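# Four arms sort stickered items into matching-color containers

## Task

Put every item into the container whose color matches the color of the sticker on that item.

## Robot and tools

SETUP. Four identical i2rt Big YAM arms, named arm1, arm2, arm3 and arm4, work around a shared table. Each has six revolute joints, a two-finger gripper and a wrist camera (arm1_cam_wrist to arm4_cam_wrist). Four fixed room cameras also watch: cam_room_a1, cam_room_a2, cam_room_b1, cam_room_b2. Foot (base_link) poses in the scene frame, metres and quaternion wxyz: arm1 (-0.644, +1.377, +0.914) q(+0.682, +0.007, +0.004, +0.731); arm2 (-0.655, -0.555, +0.928) q(+0.747, +0.002, +0.000, -0.665); arm3 (+0.651, -1.332, +0.868) q(+0.663, -0.004, -0.006, -0.748); arm4 (+0.648, +0.477, +0.879) q(+0.687, +0.001, +0.003, +0.727). Each foot faces its own +x. Reach is roughly 1.0 m from the joint1 axis.

FRAME. One scene frame for all poses: origin on the floor, +z up. The reported "hand" is the point between the finger pads, about 1 cm short of the tips. Fingers point along the hand's +z; they open and close along its y. "hand_target" is the hand pose the current joint targets correspond to; under load the hand may rest short of it. Printed hand positions get less accurate at long reach.

move. Arguments are per-robot objects keyed arm1..arm4, plus optional cameras. An arm left out gets no new command but may keep pushing toward its previous target; results show it under "as last shown" with status "not commanded". Each arm's part may contain:
- joints: absolute targets by name. joint1_rad -2.879..2.879 (base yaw, positive counter-clockwise from above, 0 = along foot's +x); joint2_rad 0..3.141 (shoulder, 0 = upper arm pointing back, positive raises then swings forward); joint3_rad 0..3.019 (elbow, 0 folded, positive opens); joint4_rad -1.692..1.57 (hand pitch, positive tips fingers up); joint5_rad -1.57..1.57 (sideways swing, positive to the arm's right); joint6_rad -2.094..2.094 (roll, positive clockwise seen from behind); gripper_m 0..0.093, the fingertip gap in metres. Done tolerances: ±0.045, ±0.14, ±0.09, ±0.055, ±0.03, ±0.035 rad, ±0.003 m.
- target: one list of seven numbers [x, y, z, qw, qx, qy, qz], an absolute hand pose in the scene frame (metres, unit quaternion), the same format as the printed hand line. The hand is steered in a straight line from its hand_target toward it. When target is given, joints may only contain gripper_m.
- speed: top path speed, 0.002..0.5 m/s, default 0.25, only allowed with target; rotation is capped at twice that value in rad/s.
All motions in one call start together; hand paths of all arms finish together, paced by the slowest. Paths last 0.5..10 s, an action at most 15 s. Each control step clips the commanded pose to 100 mm and 20 degrees from the measured pose, then solves damped IK (position favoured). Expect errors of a centimetre or more, overshoot of speed near full stretch, and wide swings when commanding joints directly. Paths do not avoid obstacles or other arms. Unknown keys make a call invalid; out-of-range values make it refused, and a refusal cancels the remaining move, wait and finished_scene calls of that reply in that scene.

RESULTS. Each arm reports joint_positions, Joint velocities ("within noise" when still), joint torques (arm joints only, offset and noisy; joints 3 and 4 wrap at ±28 N m), hand, hand_target, joint_status and hand_status. A "move:" line lists each arm sent a motion with "done" or its worst status. off_target: stopped short and may still push. time_out: each joint keeps a nearby target and pushes on; on_its_own lists those still moving ("held at" is a target, not a reading); send the reported position to relieve it. "joint command not followed" / "pose unreachable" / not_followed: the self- and inter-arm collision check withheld the targets; the arm may keep trying. The check can be late and ignores contact between fingers, gripper housings and wrist cameras of different arms. The "pictures" line gives image order; images may lag the state slightly.

GRIPPER. Closed on nothing reads 0.000-0.003. When squeezing a rigid part at full force the reading is up to ~0.005 m under the part width (some units read up to 0.002 over). Command about 0.005 m below the first-touch reading for a firm grip, deeper for soft, small or round items; soft items get crushed more the smaller the target. Release by commanding well above the reading. Force limit about 50-64 N per pad.

OTHER TOOLS. wait(seconds 0..10, cameras) lets time pass and returns state. zoom_image(camera, region [x0,y0,x1,y1] pixels, max 504x504) enlarges part of the latest image of a camera that was included. read_manual(section "licences") returns licence text only. finished_scene(scene 1..3) ends the scene irrevocably; the goal must hold without the robots. Scene 1 is practice and may be skipped; the next task arrives in finished_scene's result. If resuming, first call move with no action.

AVOID. Knocking items off the work area or onto the floor ends the scene. Hard presses between arms end it too, including one gripper closing on another's fingers; no state line reports arm contact. Arms do not stop on contact and keep pushing; pushing, holding loads or staying stretched heats motors: MOTOR HOT appears at 85 °C, and at 100 °C the arm goes limp for 30-60 s (OVER-TEMPERATURE FAULT, keys then read limit_stop_at_motor_heat; resend targets). Objects may occasionally be nudged by outside disturbances.

Each tool is called after "Emit:" as name(argument=value, ...), one argument or row to a line, values as JSON.

## Session

Emit:
move(
)

Emit:
zoom_image(
  camera="cam_room_b2",
  region=[240, 180, 640, 420],
)

Emit:
zoom_image(
  camera="cam_room_b1",
  region=[60, 250, 400, 480],
)

Emit:
zoom_image(
  camera="cam_room_a1",
  region=[0, 250, 400, 490],
)

Emit:
zoom_image(
  camera="cam_room_a2",
  region=[180, 250, 480, 480],
)

Scene clock: 0.00 s.
Joint torques (N m): no reading
Motor temperatures (°C): arm1=[21 24 26 23 21 21 21] | arm2=[23 24 25 22 22 20 23] | arm3=[24 23 23 23 24 23 23] | arm4=[22 21 22 22 24 21 24]
Heat: arm1: hottest joint3_rad 26 °C; arm2: hottest joint3_rad 25 °C; arm3: hottest joint1_rad 24 °C; arm4: hottest joint5_rad 24 °C.
Joint velocities: within noise
arm1.joint_positions: joint1_rad=-0.168 joint2_rad=+0.560 joint3_rad=+1.361 joint4_rad=-1.410 joint5_rad=+0.240 joint6_rad=+0.692 gripper_m=+0.09396
arm1.joint_status: not commanded
arm1.hand: x=-0.5745 y=+1.5715 z=+1.4388 quat_wxyz=(-0.303, +0.280, -0.837, -0.359) (m; scene frame)
arm1.hand_target: x=-0.5746 y=+1.5689 z=+1.4515 quat_wxyz=(-0.308, +0.276, -0.832, -0.370) (m; scene frame)
arm1.hand_status: not commanded
arm2.joint_positions: joint1_rad=+0.198 joint2_rad=+0.483 joint3_rad=+1.641 joint4_rad=-1.210 joint5_rad=-0.086 joint6_rad=-0.484 gripper_m=+0.09396
arm2.joint_status: not commanded
arm2.hand: x=-0.6069 y=-0.6635 z=+1.6316 quat_wxyz=(-0.468, -0.246, -0.683, +0.505) (m; scene frame)
arm2.hand_target: x=-0.6088 y=-0.6576 z=+1.6378 quat_wxyz=(-0.472, -0.244, -0.677, +0.510) (m; scene frame)
arm2.hand_status: not commanded
arm3.joint_positions: joint1_rad=+0.130 joint2_rad=+0.645 joint3_rad=+1.695 joint4_rad=-1.138 joint5_rad=+0.075 joint6_rad=+0.392 gripper_m=+0.09396
arm3.joint_status: not commanded
arm3.hand: x=+0.6386 y=-1.5165 z=+1.5921 quat_wxyz=(-0.552, -0.621, -0.389, +0.398) (m; scene frame)
arm3.hand_target: x=+0.6385 y=-1.5116 z=+1.6003 quat_wxyz=(-0.558, -0.615, -0.384, +0.402) (m; scene frame)
arm3.hand_status: not commanded
arm4.joint_positions: joint1_rad=+0.147 joint2_rad=+0.437 joint3_rad=+1.709 joint4_rad=-1.566 joint5_rad=+0.245 joint6_rad=+0.670 gripper_m=+0.09396
arm4.joint_status: not commanded
arm4.hand: x=+0.6820 y=+0.5376 z=+1.5262 quat_wxyz=(-0.292, +0.355, -0.719, -0.522) (m; scene frame)
arm4.hand_target: x=+0.6829 y=+0.5336 z=+1.5314 quat_wxyz=(-0.294, +0.352, -0.714, -0.529) (m; scene frame)
arm4.hand_status: not commanded
pictures: arm1_cam_wrist, arm2_cam_wrist, arm3_cam_wrist, arm4_cam_wrist, cam_room_a1, cam_room_a2, cam_room_b1, cam_room_b2
Images, in order (width x height): arm1_cam_wrist 672x504, arm2_cam_wrist 672x504, arm3_cam_wrist 672x504, arm4_cam_wrist 672x504, cam_room_a1 672x504, cam_room_a2 672x504, cam_room_b1 672x504, cam_room_b2 672x504.

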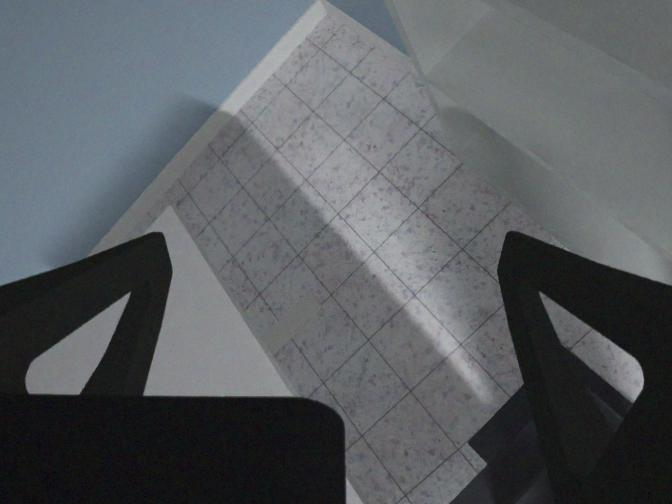

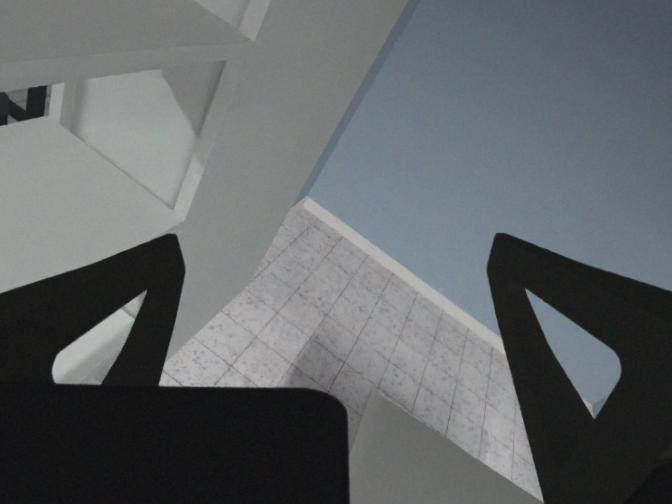

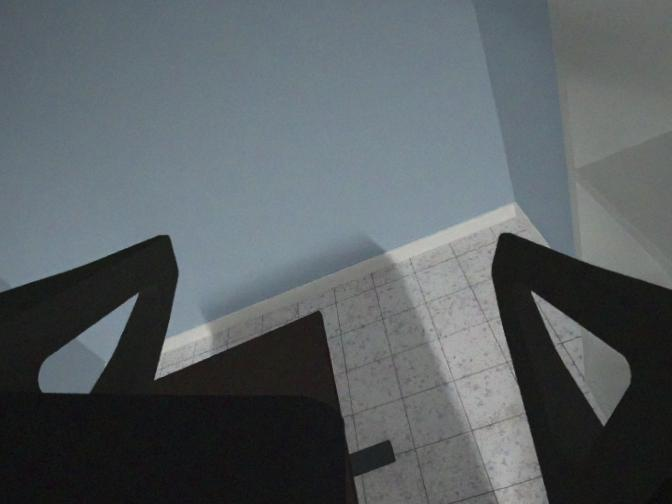

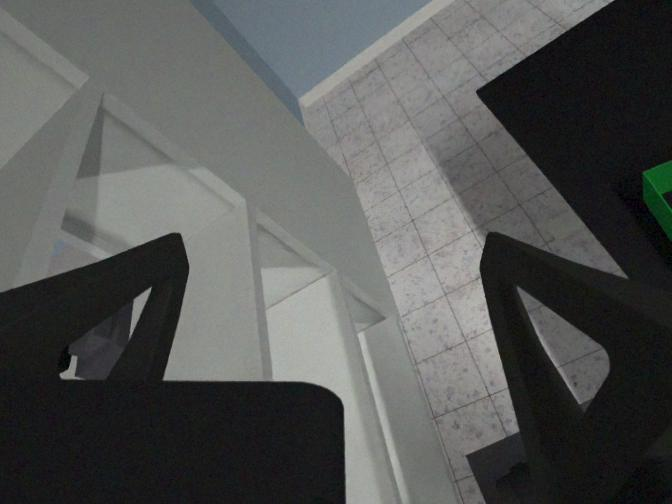

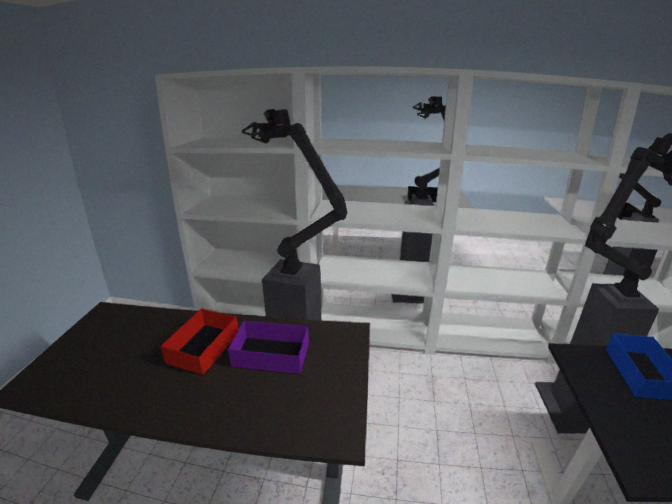

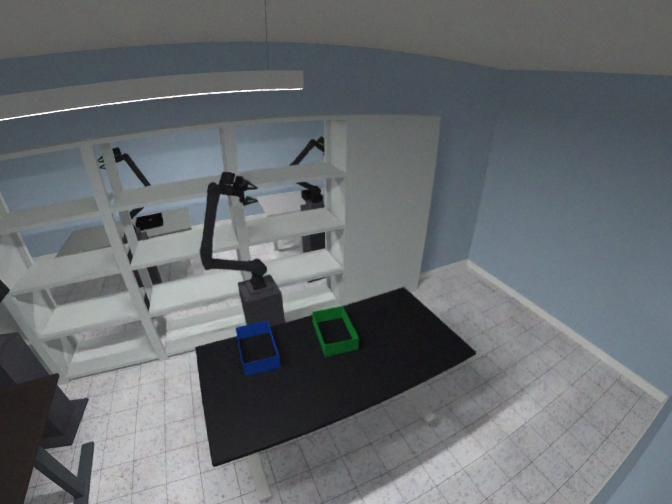

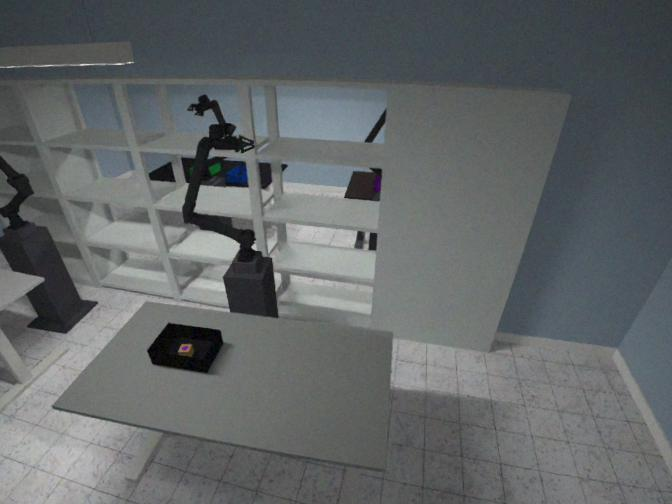

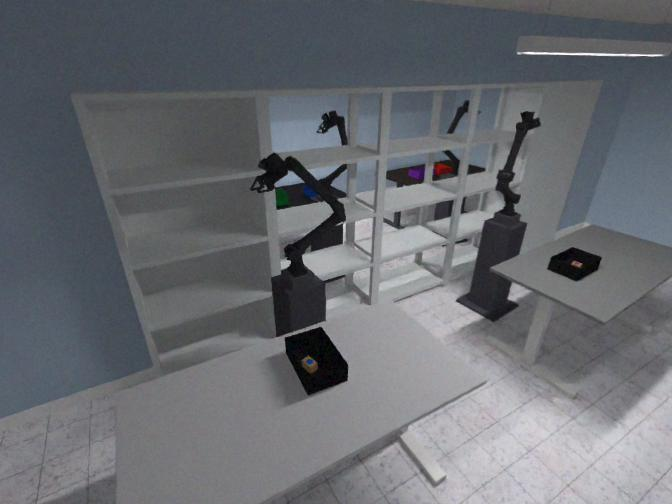

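Scaled by 1.260.

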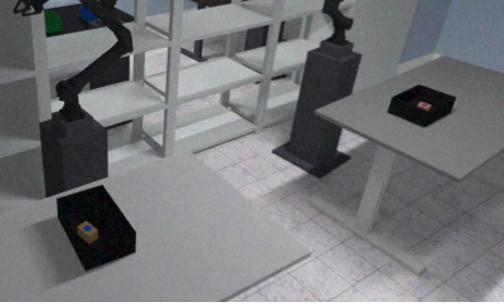

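Scaled by 1.482.

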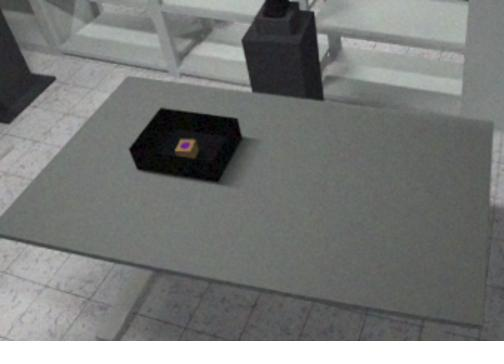

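Scaled by 1.260.

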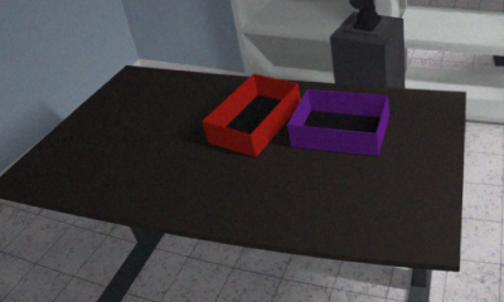

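Scaled by 1.680.

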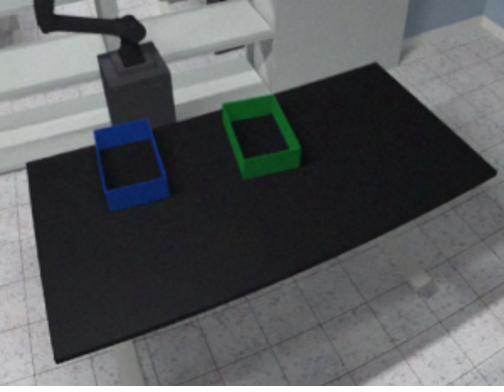

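Emit:
move(
  arm1={"target":[-1.2,1.4,1.08,0,1,0,0],"speed":0.35},
  arm2={"target":[-1.2,-0.53,1.08,0,1,0,0],"speed":0.35},
  arm3={"joints":{"joint1_rad":-1.9,"joint2_rad":0.5,"joint3_rad":0.9,"joint4_rad":-1.3,"joint5_rad":0,"joint6_rad":0}},
  arm4={"joints":{"joint1_rad":1.0,"joint2_rad":0.5,"joint3_rad":0.9,"joint4_rad":-1.3,"joint5_rad":0,"joint6_rad":0}},
  cameras=["arm1_cam_wrist","arm2_cam_wrist","cam_room_b1","cam_room_b2"],
)

Scene clock: 19.63 s.
Joint torques (N m): arm1=[-0.73 -14.97 15.45 -0.06 -0.05 -0.09] | arm2=[1.38 9.11 7.16 1.95 0.41 0.01] | arm3=[0.56 0.32 9.07 1.01 -0.02 -0.13] | arm4=[1.03 -0.03 9.11 1.58 0.02 -0.06]
Motor temperatures (°C): arm1=[21 24 28 23 22 21 21] | arm2=[23 24 26 22 22 20 23] | arm3=[24 24 24 23 24 23 23] | arm4=[22 22 24 22 24 21 24]
Heat: arm1: hottest joint3_rad 28 °C; arm2: hottest joint3_rad 26 °C; arm3: hottest joint1_rad 24 °C; arm4: hottest joint3_rad 24 °C.
move: arm1 off_target; arm2 not_followed; arm3 done; arm4 done
Joint velocities: within noise
arm1.joint_positions: joint1_rad=+1.452 joint2_rad=+1.838 joint3_rad=+1.581 joint4_rad=-1.377 joint5_rad=+0.000 joint6_rad=-0.032 gripper_m=+0.09398
arm1.joint_status: not commanded
arm1.hand: x=-1.1821 y=+1.4045 z=+1.0578 quat_wxyz=(+0.000, +1.000, -0.009, +0.024) (m; scene frame)
arm1.hand_target: x=-1.1987 y=+1.3999 z=+1.0801 quat_wxyz=(+0.000, +1.000, +0.000, +0.000) (m; scene frame)
arm1.hand_status: off_target (0.029 m and 2.9 deg from the pose sent, 0.741 m and 147.5 deg at the start; a joint's target at an end of its range on 32 of 140 steps)
arm2.joint_positions: joint1_rad=+0.668 joint2_rad=+0.013 joint3_rad=+1.170 joint4_rad=-1.673 joint5_rad=+1.305 joint6_rad=+0.500 gripper_m=+0.09397
arm2.joint_status: not commanded
arm2.on_its_own: joint1_rad is held at +0.677, not at its first target +0.198; joint2_rad is held at +0.009, not at its first target +0.480; joint3_rad is held at +1.188, not at its first target +1.654; joint4_rad is held at -1.673, not at its first target -1.206; joint5_rad is held at +1.304, not at its first target -0.086; joint6_rad is held at +0.494, not at its first target -0.485
arm2.hand: x=-0.8434 y=-0.6047 z=+1.4217 quat_wxyz=(-0.320, -0.657, -0.367, +0.575) (m; scene frame)
arm2.hand_target: x=-0.8477 y=-0.6016 z=+1.4259 quat_wxyz=(-0.329, -0.657, -0.365, +0.572) (m; scene frame)
arm2.hand_status: not_followed (0.500 m and 97.8 deg from the pose sent, 0.821 m and 151.5 deg at the start; pose on its path clipped on 92 of 140 steps; a joint's target at an end of its range on 107 of 140 steps)
arm3.joint_positions: joint1_rad=-1.889 joint2_rad=+0.506 joint3_rad=+0.900 joint4_rad=-1.295 joint5_rad=+0.001 joint6_rad=+0.007 gripper_m=+0.09398
arm3.joint_status: all done
arm3.hand: x=+0.4437 y=-1.2293 z=+1.1934 quat_wxyz=(+0.065, -0.922, +0.211, +0.319) (m; scene frame)
arm3.hand_target: x=+0.4466 y=-1.2281 z=+1.1937 quat_wxyz=(+0.067, -0.921, +0.213, +0.319) (m; scene frame)
arm3.hand_status: not commanded
arm4.joint_positions: joint1_rad=+0.998 joint2_rad=+0.512 joint3_rad=+0.894 joint4_rad=-1.313 joint5_rad=+0.002 joint6_rad=+0.014 gripper_m=+0.09398
arm4.joint_status: all done
arm4.hand: x=+0.4531 y=+0.5908 z=+1.2000 quat_wxyz=(-0.077, +0.915, -0.250, -0.306) (m; scene frame)
arm4.hand_target: x=+0.4522 y=+0.5903 z=+1.2075 quat_wxyz=(-0.081, +0.913, -0.241, -0.320) (m; scene frame)
arm4.hand_status: not commanded
pictures: arm1_cam_wrist, arm2_cam_wrist, cam_room_b1, cam_room_b2
pose unreachable (arm2 arm): on one or more control steps of this call this arm could not follow its commanded pose, so it was not sent that pose on those steps. On the call's last step it was still not sent that pose. It may still have moved: this result reports where it is.
cause: moving toward the commanded pose would bring two parts of the arm too close to each other (its wrist (the part past joint 4) and its wrist camera).
Images, in order (width x height): arm1_cam_wrist 672x504, arm2_cam_wrist 672x504, cam_room_b1 672x504, cam_room_b2 672x504.

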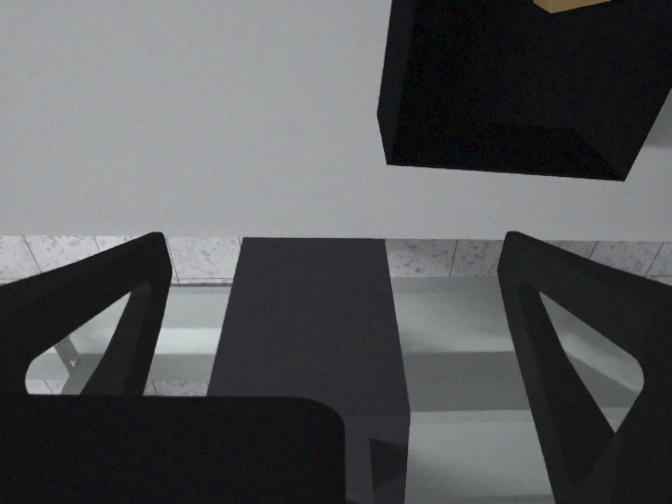

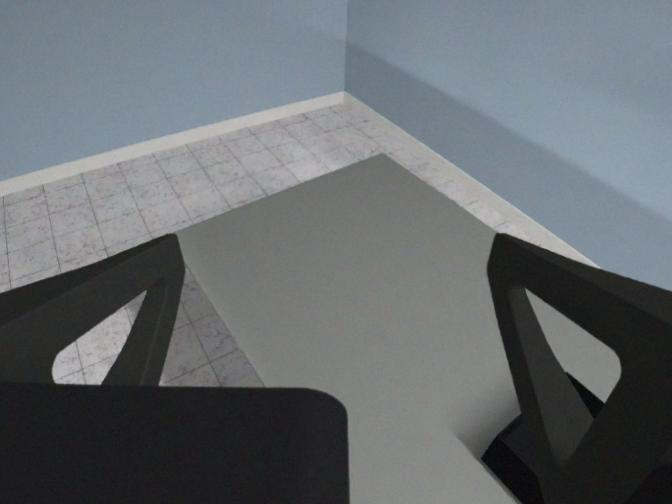

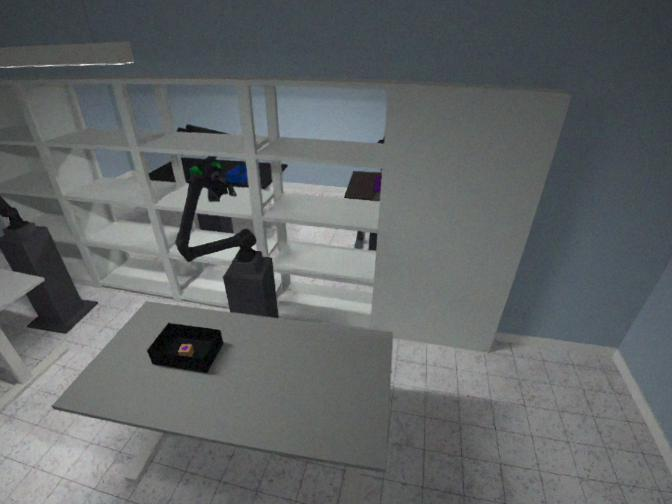

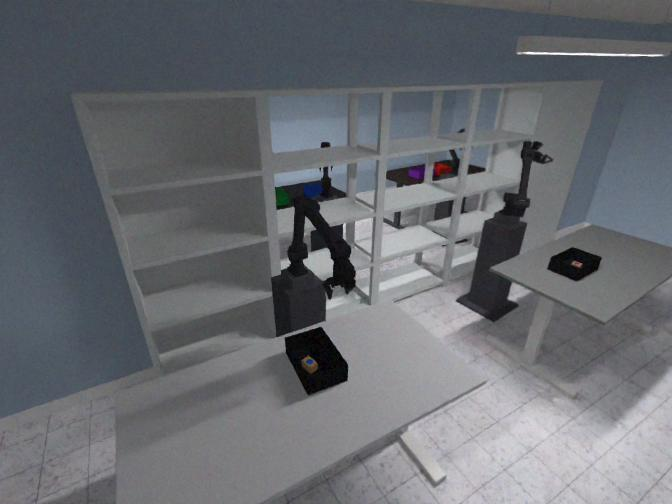

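Emit:
move(
  arm1={"target":[-1.24,1.57,0.98,0,1,0,0],"speed":0.35},
  arm2={"joints":{"joint1_rad":-1.62,"joint2_rad":1.84,"joint3_rad":1.58,"joint4_rad":-1.38,"joint5_rad":0,"joint6_rad":0}},
  cameras=["arm1_cam_wrist","arm2_cam_wrist"],
)

Scene clock: 26.90 s.
Joint torques (N m): arm1=[-1.03 -18.14 14.57 0.46 -0.11 -0.04] | arm2=[1.44 -17.85 10.47 0.05 -0.18 -0.06] | arm3=[0.5 0.38 9.06 1.02 -0.02 -0.12] | arm4=[1.44 0.15 9.07 1.47 -0.01 -0.07]
Motor temperatures (°C): arm1=[21 24 30 23 22 21 21] | arm2=[23 25 26 22 22 20 23] | arm3=[24 24 25 23 24 23 23] | arm4=[22 22 25 22 24 21 24]
Heat: arm1: hottest joint3_rad 30 °C; arm2: hottest joint3_rad 26 °C; arm3: hottest joint3_rad 25 °C; arm4: hottest joint3_rad 25 °C.
move: arm1 off_target; arm2 done
Joint velocities: within noise
arm1.joint_positions: joint1_rad=+1.183 joint2_rad=+2.095 joint3_rad=+1.705 joint4_rad=-1.263 joint5_rad=+0.004 joint6_rad=-0.302 gripper_m=+0.09398
arm1.joint_status: not commanded
arm1.hand: x=-1.2155 y=+1.5674 z=+0.9575 quat_wxyz=(+0.009, +0.999, -0.008, +0.032) (m; scene frame)
arm1.hand_target: x=-1.2385 y=+1.5695 z=+0.9808 quat_wxyz=(+0.000, +1.000, +0.000, +0.000) (m; scene frame)
arm1.hand_status: off_target (0.033 m and 3.9 deg from the pose sent, 0.192 m and 2.9 deg at the start)
arm2.joint_positions: joint1_rad=-1.628 joint2_rad=+1.821 joint3_rad=+1.575 joint4_rad=-1.367 joint5_rad=+0.003 joint6_rad=+0.012 gripper_m=+0.09397
arm2.joint_status: all done
arm2.hand: x=-1.1960 y=-0.5868 z=+1.0692 quat_wxyz=(+0.004, -0.999, -0.024, -0.022) (m; scene frame)
arm2.hand_target: x=-1.1942 y=-0.5919 z=+1.0610 quat_wxyz=(+0.003, -0.999, -0.034, -0.036) (m; scene frame)
arm2.hand_status: not commanded
arm3, arm4: as last shown
arm4.hand_target: x=+0.4522 y=+0.5904 z=+1.2075 quat_wxyz=(-0.081, +0.913, -0.241, -0.320) (m; scene frame)
pictures: arm1_cam_wrist, arm2_cam_wrist
Images, in order (width x height): arm1_cam_wrist 672x504, arm2_cam_wrist 672x504.

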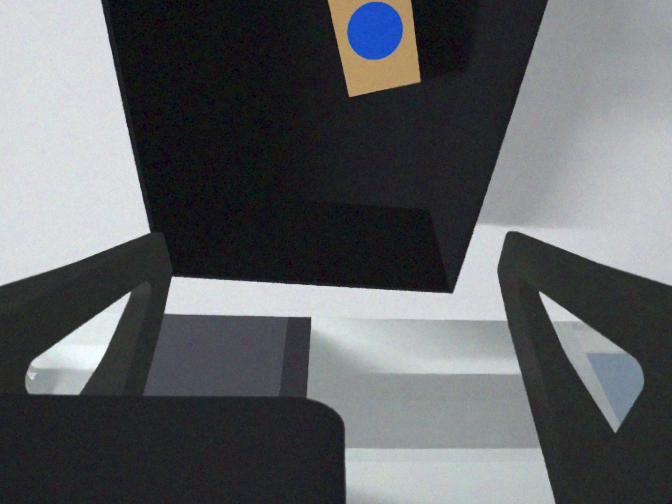

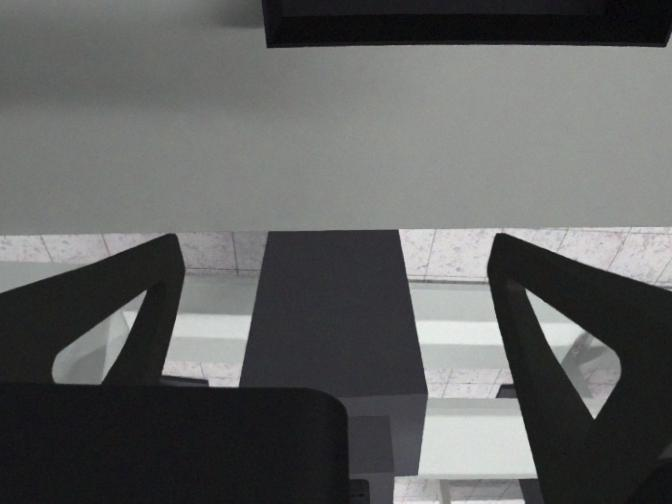

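Emit:
move(
  arm1={"target":[-1.22,1.582,0.88,0,0.995,0.0998,0]},
  arm2={"target":[-1.35,-0.5,1.0,0,1,0,0]},
  cameras=["arm1_cam_wrist","arm2_cam_wrist"],
)

Scene clock: 40.20 s.
Joint torques (N m): arm1=[-2.26 -17.67 9.36 0.8 -0.07 -0.08] | arm2=[0.73 -23.18 15.09 0.09 -0.19 -0.09] | arm3=[0.62 0.44 9.07 1.05 -0.02 -0.12] | arm4=[0.62 -0.38 9.14 1.52 0.02 -0.1]
Motor temperatures (°C): arm1=[21 24 32 23 21 21 21] | arm2=[23 25 27 22 22 20 23] | arm3=[24 23 25 23 24 23 23] | arm4=[22 22 28 22 24 21 24]
Heat: arm1: hottest joint3_rad 32 °C; arm2: hottest joint3_rad 27 °C; arm3: hottest joint3_rad 25 °C; arm4: hottest joint3_rad 28 °C.
move: arm1 done; arm2 off_target
Joint velocities: within noise
arm1.joint_positions: joint1_rad=+1.171 joint2_rad=+2.166 joint3_rad=+1.603 joint4_rad=-1.039 joint5_rad=+0.004 joint6_rad=-0.531 gripper_m=+0.09398
arm1.joint_status: not commanded
arm1.hand: x=-1.2168 y=+1.5756 z=+0.8798 quat_wxyz=(+0.003, +0.995, +0.100, +0.007) (m; scene frame)
arm1.hand_target: x=-1.2199 y=+1.5820 z=+0.8801 quat_wxyz=(+0.000, +0.995, +0.100, +0.000) (m; scene frame)
arm1.hand_status: done (0.007 m and 0.9 deg from the pose sent, 0.079 m and 12.9 deg at the start)
arm2.joint_positions: joint1_rad=-1.770 joint2_rad=+2.242 joint3_rad=+2.063 joint4_rad=-1.403 joint5_rad=+0.000 joint6_rad=-0.064 gripper_m=+0.09397
arm2.joint_status: not commanded
arm2.hand: x=-1.3364 y=-0.4991 z=+0.9977 quat_wxyz=(+0.001, -1.000, +0.009, -0.007) (m; scene frame)
arm2.hand_target: x=-1.3493 y=-0.5002 z=+1.0000 quat_wxyz=(+0.000, -1.000, +0.000, +0.001) (m; scene frame)
arm2.hand_status: off_target (0.014 m and 1.3 deg from the pose sent, 0.190 m and 3.7 deg at the start)
arm3, arm4: as last shown
pictures: arm1_cam_wrist, arm2_cam_wrist
Images, in order (width x height): arm1_cam_wrist 672x504, arm2_cam_wrist 672x504.

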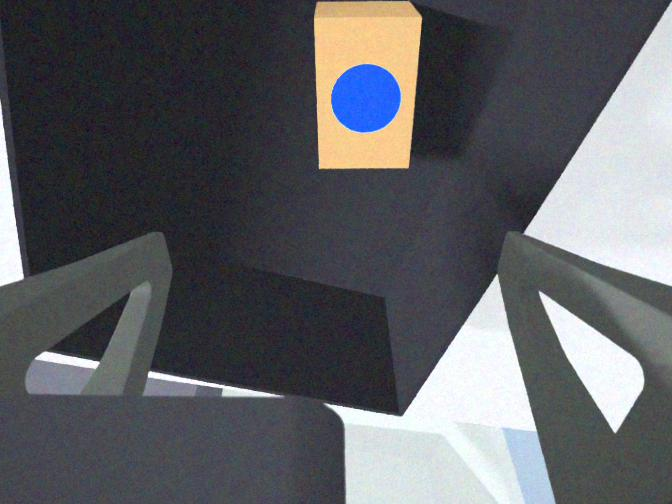

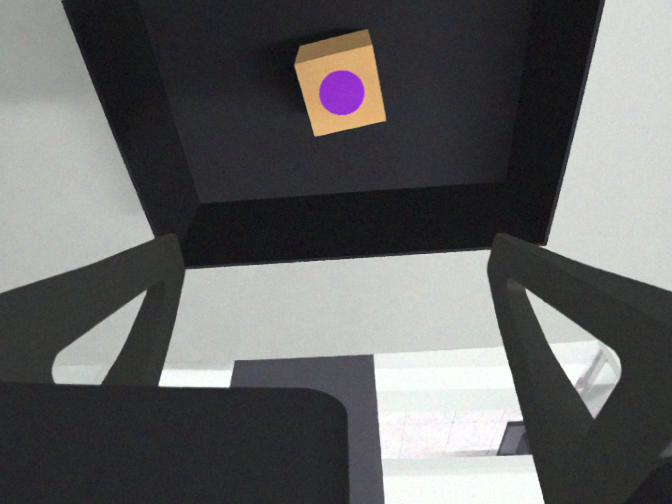

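Emit:
move(
  arm1={"target":[-1.235,1.588,0.79,0,0.995,0.0998,0],"speed":0.15},
  arm2={"target":[-1.328,-0.495,0.83,0,0.994,0.11,0]},
  cameras=["arm1_cam_wrist","arm2_cam_wrist"],
)

Scene clock: 53.47 s.
Joint torques (N m): arm1=[-2.14 -18.32 11.63 0.81 -0.04 -0.03] | arm2=[0.09 -24.76 9.13 1.22 -0.17 -0.08] | arm3=[0.62 0.38 9.03 1.06 -0.01 -0.13] | arm4=[0.62 -0.26 9.02 1.51 0.02 -0.08]
Motor temperatures (°C): arm1=[21 25 32 23 21 21 21] | arm2=[23 27 29 22 22 20 23] | arm3=[24 23 25 23 24 23 23] | arm4=[22 21 29 22 24 21 24]
Heat: arm1: hottest joint3_rad 32 °C; arm2: hottest joint3_rad 29 °C; arm3: hottest joint3_rad 25 °C; arm4: hottest joint3_rad 29 °C.
move: arm1 off_target; arm2 done
Joint velocities: within noise
arm1.joint_positions: joint1_rad=+1.171 joint2_rad=+2.338 joint3_rad=+1.605 joint4_rad=-0.909 joint5_rad=+0.004 joint6_rad=-0.533 gripper_m=+0.09398
arm1.joint_status: not commanded
arm1.hand: x=-1.2128 y=+1.5740 z=+0.7787 quat_wxyz=(+0.011, +0.995, +0.101, +0.026) (m; scene frame)
arm1.hand_target: x=-1.2339 y=+1.5878 z=+0.7909 quat_wxyz=(+0.000, +0.995, +0.100, +0.000) (m; scene frame)
arm1.hand_status: off_target (0.029 m and 3.2 deg from the pose sent, 0.092 m and 0.9 deg at the start)
arm2.joint_positions: joint1_rad=-1.770 joint2_rad=+2.374 joint3_rad=+1.865 joint4_rad=-1.059 joint5_rad=-0.001 joint6_rad=-0.294 gripper_m=+0.09397
arm2.joint_status: not commanded
arm2.hand: x=-1.3283 y=-0.4994 z=+0.8394 quat_wxyz=(+0.001, -0.994, -0.106, +0.000) (m; scene frame)
arm2.hand_target: x=-1.3279 y=-0.4952 z=+0.8301 quat_wxyz=(+0.000, -0.994, -0.110, +0.000) (m; scene frame)
arm2.hand_status: done (0.010 m and 0.5 deg from the pose sent, 0.168 m and 13.7 deg at the start)
arm3, arm4: as last shown
pictures: arm1_cam_wrist, arm2_cam_wrist
Images, in order (width x height): arm1_cam_wrist 672x504, arm2_cam_wrist 672x504.

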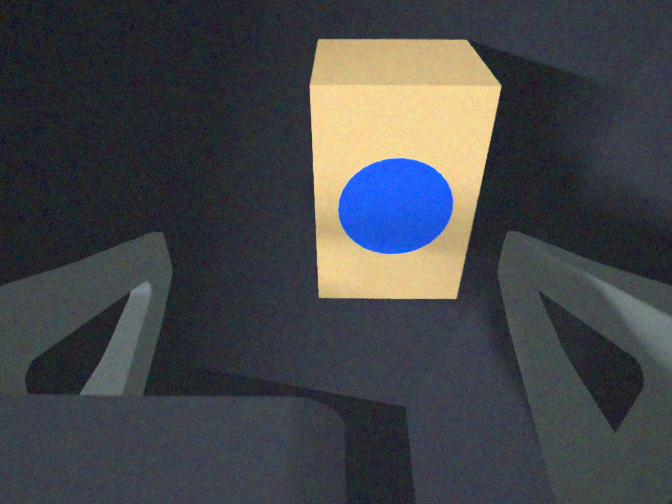

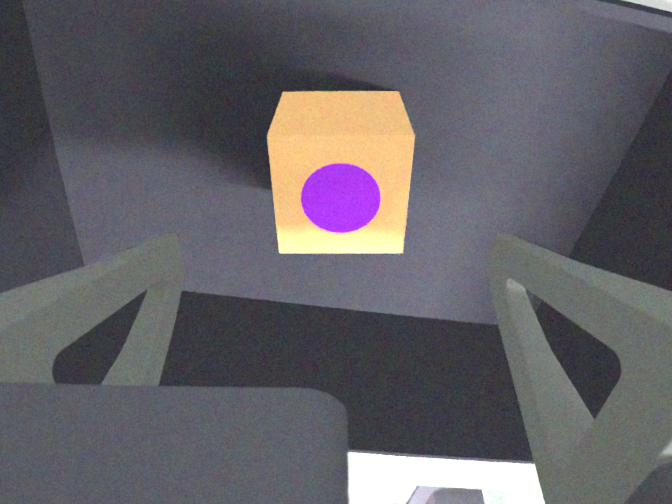

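Emit:
move(
  arm1={"target":[-1.244,1.594,0.77,0,0.995,0.0998,0],"speed":0.15},
  arm2={"target":[-1.318,-0.493,0.765,0,0.994,0.11,0],"speed":0.15},
  cameras=["arm1_cam_wrist","arm2_cam_wrist"],
)

Scene clock: 58.90 s.
Joint torques (N m): arm1=[-1.9 -18.49 11.89 0.7 -0.04 -0.03] | arm2=[-0.03 -23.88 8.25 1.25 -0.19 -0.08] | arm3=[0.5 0.5 9.05 1.02 -0.02 -0.13] | arm4=[1.08 -0.21 9.16 1.44 0.03 -0.09]
Motor temperatures (°C): arm1=[21 25 31 23 21 21 21] | arm2=[23 27 29 22 22 20 23] | arm3=[24 23 26 23 24 23 23] | arm4=[22 21 30 22 24 21 24]
Heat: arm1: hottest joint3_rad 31 °C; arm2: hottest joint3_rad 29 °C; arm3: hottest joint3_rad 26 °C; arm4: hottest joint3_rad 30 °C.
move: arm1 off_target; arm2 off_target
Joint velocities: within noise
arm1.joint_positions: joint1_rad=+1.167 joint2_rad=+2.383 joint3_rad=+1.652 joint4_rad=-0.899 joint5_rad=+0.004 joint6_rad=-0.537 gripper_m=+0.09398
arm1.joint_status: not commanded
arm1.hand: x=-1.2250 y=+1.5806 z=+0.7650 quat_wxyz=(+0.008, +0.995, +0.101, +0.020) (m; scene frame)
arm1.hand_target: x=-1.2431 y=+1.5938 z=+0.7707 quat_wxyz=(+0.000, +0.995, +0.100, +0.000) (m; scene frame)
arm1.hand_status: off_target (0.024 m and 2.5 deg from the pose sent, 0.038 m and 3.2 deg at the start)
arm2.joint_positions: joint1_rad=-1.771 joint2_rad=+2.445 joint3_rad=+1.827 joint4_rad=-0.938 joint5_rad=-0.001 joint6_rad=-0.298 gripper_m=+0.09397
arm2.joint_status: not commanded
arm2.hand: x=-1.3232 y=-0.4989 z=+0.7812 quat_wxyz=(+0.003, -0.994, -0.107, +0.006) (m; scene frame)
arm2.hand_target: x=-1.3175 y=-0.4931 z=+0.7652 quat_wxyz=(+0.000, -0.994, -0.110, +0.000) (m; scene frame)
arm2.hand_status: off_target (0.018 m and 0.8 deg from the pose sent, 0.075 m and 0.5 deg at the start)
arm3, arm4: as last shown
pictures: arm1_cam_wrist, arm2_cam_wrist
Images, in order (width x height): arm1_cam_wrist 672x504, arm2_cam_wrist 672x504.

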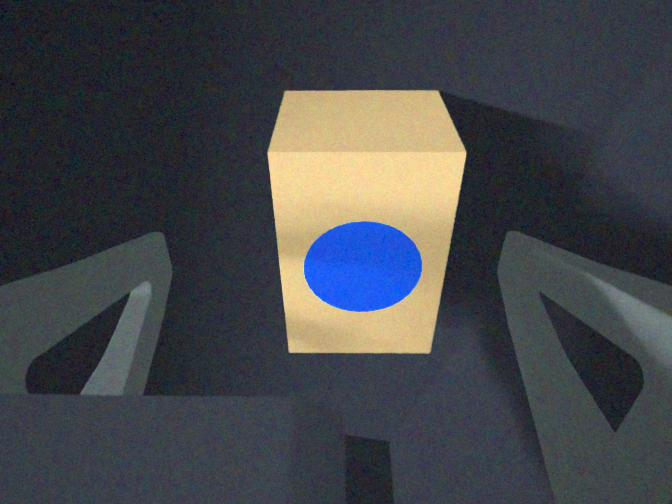

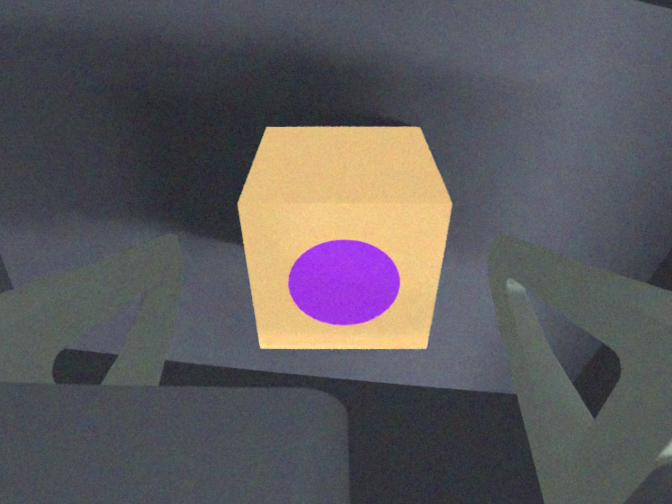

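Emit:
move(
  arm1={"joints":{"gripper_m":0.03}},
  arm2={"joints":{"gripper_m":0.03}},
  cameras=[],
)

Emit:
move(
  arm1={"target":[-1.19,1.55,1.05,0,0.995,0.0998,0]},
  arm2={"target":[-1.27,-0.5,1.05,0,0.994,0.11,0]},
  cameras=["arm1_cam_wrist","arm2_cam_wrist"],
)

Emit:
move(
  arm1={"joints":{"joint2_rad":0.35,"joint3_rad":0.7,"joint4_rad":-1.2,"joint5_rad":0,"joint6_rad":0}},
  arm2={"joints":{"joint2_rad":0.35,"joint3_rad":0.7,"joint4_rad":-1.2,"joint5_rad":0,"joint6_rad":0}},
  cameras=[],
)

Emit:
move(
  arm1={"joints":{"joint1_rad":-2.31}},
  arm2={"joints":{"joint1_rad":0.85}},
  cameras=["arm1_cam_wrist","arm2_cam_wrist","cam_room_b1"],
)

Scene clock: 71.67 s.
Joint torques (N m): arm1=[-2.49 -18.43 11.97 0.64 -0.03 -0.07] | arm2=[-0.03 -23.71 8.23 1.29 -0.16 -0.08] | arm3=[0.56 0.38 9.06 1.05 -0.02 -0.13] | arm4=[1.55 -0.15 9.09 1.57 -0.01 -0.08]
Motor temperatures (°C): arm1=[21 26 32 23 21 21 21] | arm2=[23 27 29 22 22 20 23] | arm3=[24 23 26 23 24 23 23] | arm4=[22 21 31 22 24 21 24]
Heat: arm1: hottest joint3_rad 32 °C; arm2: hottest joint3_rad 29 °C; arm3: hottest joint3_rad 26 °C; arm4: hottest joint3_rad 31 °C.
move: arm1 off_target; arm2 off_target
Joint velocities: within noise
arm1.joint_positions: joint1_rad=+1.166 joint2_rad=+2.383 joint3_rad=+1.652 joint4_rad=-0.899 joint5_rad=+0.004 joint6_rad=-0.538 gripper_m=+0.04179
arm1.joint_status: gripper_m off_target (ended at +0.04182, target +0.03000)
arm1.hand: x=-1.2250 y=+1.5808 z=+0.7650 quat_wxyz=(+0.009, +0.995, +0.101, +0.020) (m; scene frame)
arm1.hand_target: x=-1.2431 y=+1.5939 z=+0.7707 quat_wxyz=(+0.000, +0.995, +0.100, +0.000) (m; scene frame)
arm1.hand_status: not commanded
arm2.joint_positions: joint1_rad=-1.771 joint2_rad=+2.445 joint3_rad=+1.827 joint4_rad=-0.938 joint5_rad=-0.001 joint6_rad=-0.299 gripper_m=+0.05175
arm2.joint_status: gripper_m off_target (ended at +0.05177, target +0.03000)
arm2.hand: x=-1.3232 y=-0.4990 z=+0.7812 quat_wxyz=(+0.002, -0.994, -0.108, +0.006) (m; scene frame)
arm2.hand_target: x=-1.3175 y=-0.4933 z=+0.7652 quat_wxyz=(+0.000, -0.994, -0.110, +0.000) (m; scene frame)
arm2.hand_status: not commanded
arm3, arm4: as last shown
pictures: none
No camera images: "cameras" was empty.

Scene clock: 73.43 s.
Joint torques (N m): arm1=[-0.97 -17.08 13.97 -0.09 -0.09 0.14] | arm2=[0.03 -22.42 14.19 0.03 -0.13 -0.05] | arm3=[0.5 0.32 9.05 0.99 -0.02 -0.12] | arm4=[0.67 -0.38 9.03 1.5 0.01 -0.09]
Motor temperatures (°C): arm1=[21 26 32 23 21 21 21] | arm2=[23 27 29 22 22 20 23] | arm3=[24 23 26 23 24 23 23] | arm4=[22 21 31 22 24 21 24]
Heat: arm1: hottest joint3_rad 32 °C; arm2: hottest joint3_rad 29 °C; arm3: hottest joint3_rad 26 °C; arm4: hottest joint3_rad 31 °C.
move: arm1 off_target; arm2 off_target
Joint velocities: within noise
arm1.joint_positions: joint1_rad=+1.189 joint2_rad=+1.905 joint3_rad=+1.606 joint4_rad=-1.326 joint5_rad=+0.003 joint6_rad=-0.513 gripper_m=+0.04179
arm1.joint_status: not commanded
arm1.hand: x=-1.1762 y=+1.5508 z=+1.0308 quat_wxyz=(+0.007, +0.995, +0.100, +0.018) (m; scene frame)
arm1.hand_target: x=-1.1893 y=+1.5497 z=+1.0501 quat_wxyz=(+0.000, +0.995, +0.100, +0.000) (m; scene frame)
arm1.hand_status: off_target (0.024 m and 2.2 deg from the pose sent, 0.289 m and 2.5 deg at the start)
arm2.joint_positions: joint1_rad=-1.771 joint2_rad=+2.003 joint3_rad=+1.747 joint4_rad=-1.351 joint5_rad=-0.001 joint6_rad=-0.299 gripper_m=+0.05175
arm2.joint_status: not commanded
arm2.hand: x=-1.2560 y=-0.5054 z=+1.0307 quat_wxyz=(-0.002, -0.994, -0.108, -0.019) (m; scene frame)
arm2.hand_target: x=-1.2691 y=-0.5001 z=+1.0502 quat_wxyz=(+0.000, -0.994, -0.110, +0.000) (m; scene frame)
arm2.hand_status: off_target (0.024 m and 2.2 deg from the pose sent, 0.274 m and 0.8 deg at the start)
arm3, arm4: as last shown
pictures: arm1_cam_wrist, arm2_cam_wrist
Images, in order (width x height): arm1_cam_wrist 672x504, arm2_cam_wrist 672x504.

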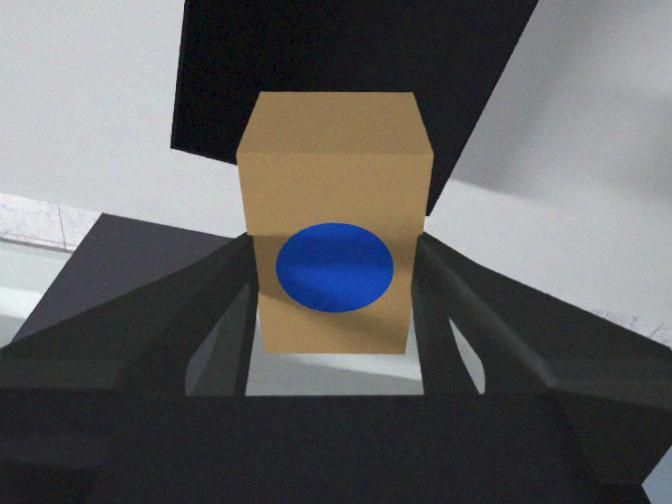

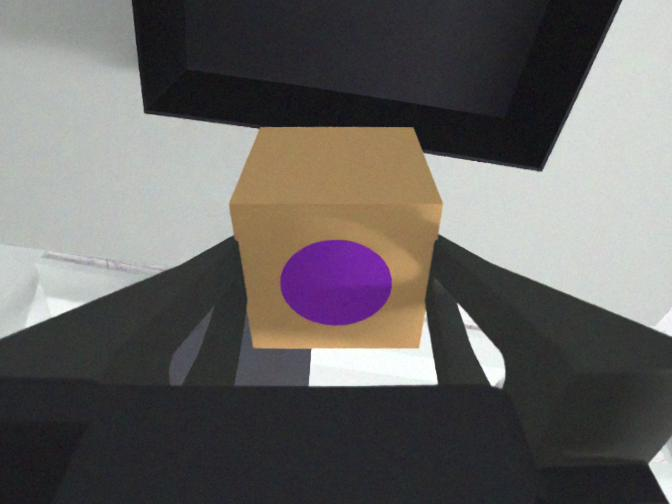

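Scene clock: 75.27 s.
Joint torques (N m): arm1=[-0.79 4.84 11.58 1.59 -0.07 0.12] | arm2=[0.15 0.85 10.51 2.19 0.04 0.21] | arm3=[0.62 0.38 9.02 1.05 -0.02 -0.13] | arm4=[1.26 -0.15 9.06 1.58 -0.03 -0.1]
Motor temperatures (°C): arm1=[21 26 32 23 21 21 21] | arm2=[23 27 29 22 22 20 23] | arm3=[24 23 26 23 24 23 23] | arm4=[22 21 31 22 24 21 24]
Heat: arm1: hottest joint3_rad 32 °C; arm2: hottest joint3_rad 29 °C; arm3: hottest joint3_rad 26 °C; arm4: hottest joint3_rad 31 °C.
move: arm1 done; arm2 done
Joint velocities: within noise
arm1.joint_positions: joint1_rad=+1.189 joint2_rad=+0.349 joint3_rad=+0.696 joint4_rad=-1.203 joint5_rad=+0.002 joint6_rad=-0.009 gripper_m=+0.04179
arm1.joint_status: all done
arm1.hand: x=-0.8386 y=+1.4418 z=+1.1851 quat_wxyz=(-0.057, +0.923, -0.142, -0.352) (m; scene frame)
arm1.hand_target: x=-0.8401 y=+1.4401 z=+1.1878 quat_wxyz=(-0.054, +0.922, -0.142, -0.356) (m; scene frame)
arm1.hand_status: not commanded
arm2.joint_positions: joint1_rad=-1.771 joint2_rad=+0.353 joint3_rad=+0.708 joint4_rad=-1.202 joint5_rad=-0.001 joint6_rad=-0.015 gripper_m=+0.05175
arm2.joint_status: all done
arm2.hand: x=-0.8658 y=-0.5384 z=+1.2013 quat_wxyz=(+0.018, -0.935, +0.031, +0.353) (m; scene frame)
arm2.hand_target: x=-0.8651 y=-0.5367 z=+1.1981 quat_wxyz=(+0.017, -0.935, +0.042, +0.351) (m; scene frame)
arm2.hand_status: not commanded
arm3, arm4: as last shown
pictures: none
No camera images: "cameras" was empty.

Scene clock: 77.77 s.
Joint torques (N m): arm1=[-2.9 3.96 11.54 1.54 -0.02 0.14] | arm2=[0.97 0.97 10.47 2.21 0.05 0.19] | arm3=[0.44 0.21 9.03 1.02 -0.03 -0.13] | arm4=[0.85 0.26 9.06 1.47 0.02 -0.1]
Motor temperatures (°C): arm1=[21 26 32 23 21 21 21] | arm2=[23 27 29 22 22 20 23] | arm3=[24 23 26 23 24 23 23] | arm4=[22 21 31 22 24 21 24]
Heat: arm1: hottest joint3_rad 32 °C; arm2: hottest joint3_rad 29 °C; arm3: hottest joint3_rad 26 °C; arm4: hottest joint3_rad 31 °C.
move: arm1 done; arm2 done
Joint velocities: within noise
arm1.joint_positions: joint1_rad=-2.304 joint2_rad=+0.349 joint3_rad=+0.696 joint4_rad=-1.203 joint5_rad=+0.002 joint6_rad=-0.007 gripper_m=+0.04181
arm1.joint_status: all done
arm1.hand: x=-0.4751 y=+1.2468 z=+1.1789 quat_wxyz=(-0.322, -0.302, -0.889, +0.117) (m; scene frame)
arm1.hand_target: x=-0.4749 y=+1.2454 z=+1.1815 quat_wxyz=(-0.326, -0.307, -0.886, +0.117) (m; scene frame)
arm1.hand_status: not commanded
arm2.joint_positions: joint1_rad=+0.845 joint2_rad=+0.353 joint3_rad=+0.708 joint4_rad=-1.202 joint5_rad=-0.002 joint6_rad=-0.013 gripper_m=+0.05177
arm2.joint_status: all done
arm2.hand: x=-0.4826 y=-0.6768 z=+1.2016 quat_wxyz=(-0.338, -0.275, -0.894, +0.106) (m; scene frame)
arm2.hand_target: x=-0.4826 y=-0.6760 z=+1.1984 quat_wxyz=(-0.337, -0.279, -0.893, +0.103) (m; scene frame)
arm2.hand_status: not commanded
arm3.joint_positions: joint1_rad=-1.889 joint2_rad=+0.506 joint3_rad=+0.900 joint4_rad=-1.295 joint5_rad=+0.001 joint6_rad=+0.007 gripper_m=+0.09398
arm3.joint_status: not commanded
arm3.hand: x=+0.4437 y=-1.2293 z=+1.1934 quat_wxyz=(+0.065, -0.922, +0.211, +0.319) (m; scene frame)
arm3.hand_target: x=+0.4466 y=-1.2281 z=+1.1937 quat_wxyz=(+0.067, -0.921, +0.213, +0.319) (m; scene frame)
arm3.hand_status: not commanded
arm4.joint_positions: joint1_rad=+0.998 joint2_rad=+0.512 joint3_rad=+0.894 joint4_rad=-1.313 joint5_rad=+0.002 joint6_rad=+0.014 gripper_m=+0.09398
arm4.joint_status: not commanded
arm4.hand: x=+0.4531 y=+0.5908 z=+1.2000 quat_wxyz=(-0.077, +0.915, -0.250, -0.306) (m; scene frame)
arm4.hand_target: x=+0.4522 y=+0.5904 z=+1.2075 quat_wxyz=(-0.081, +0.913, -0.241, -0.320) (m; scene frame)
arm4.hand_status: not commanded
pictures: arm1_cam_wrist, arm2_cam_wrist, cam_room_b1
Images, in order (width x height): arm1_cam_wrist 672x504, arm2_cam_wrist 672x504, cam_room_b1 672x504.

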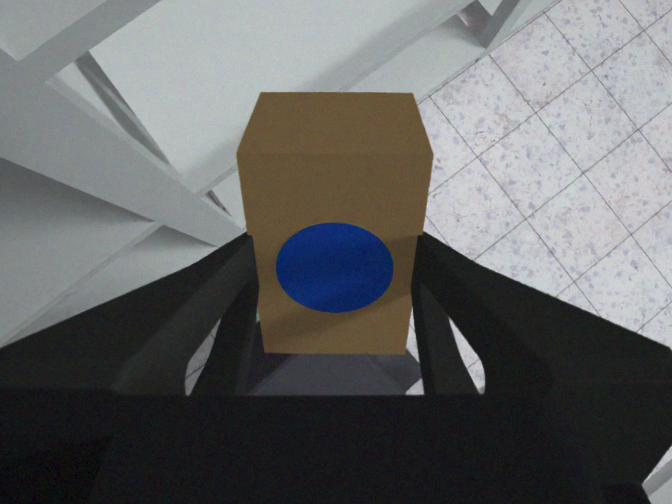

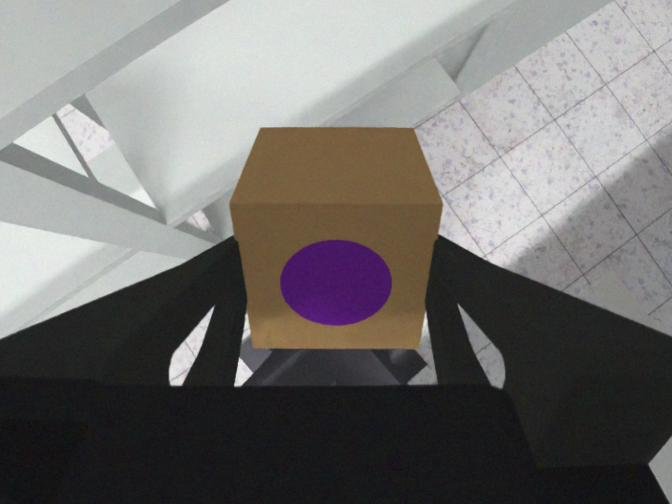

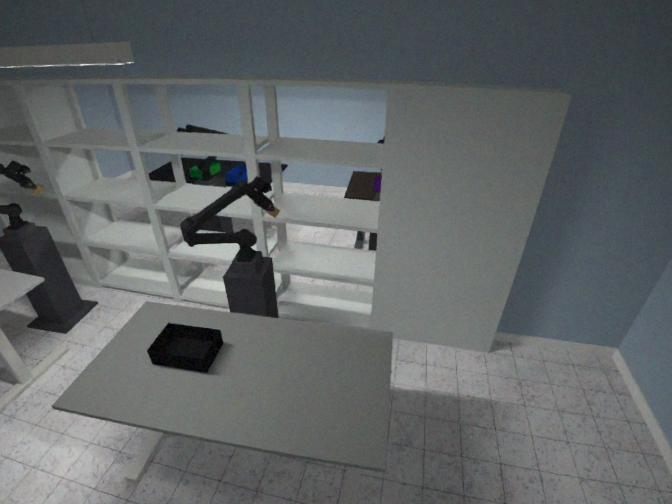

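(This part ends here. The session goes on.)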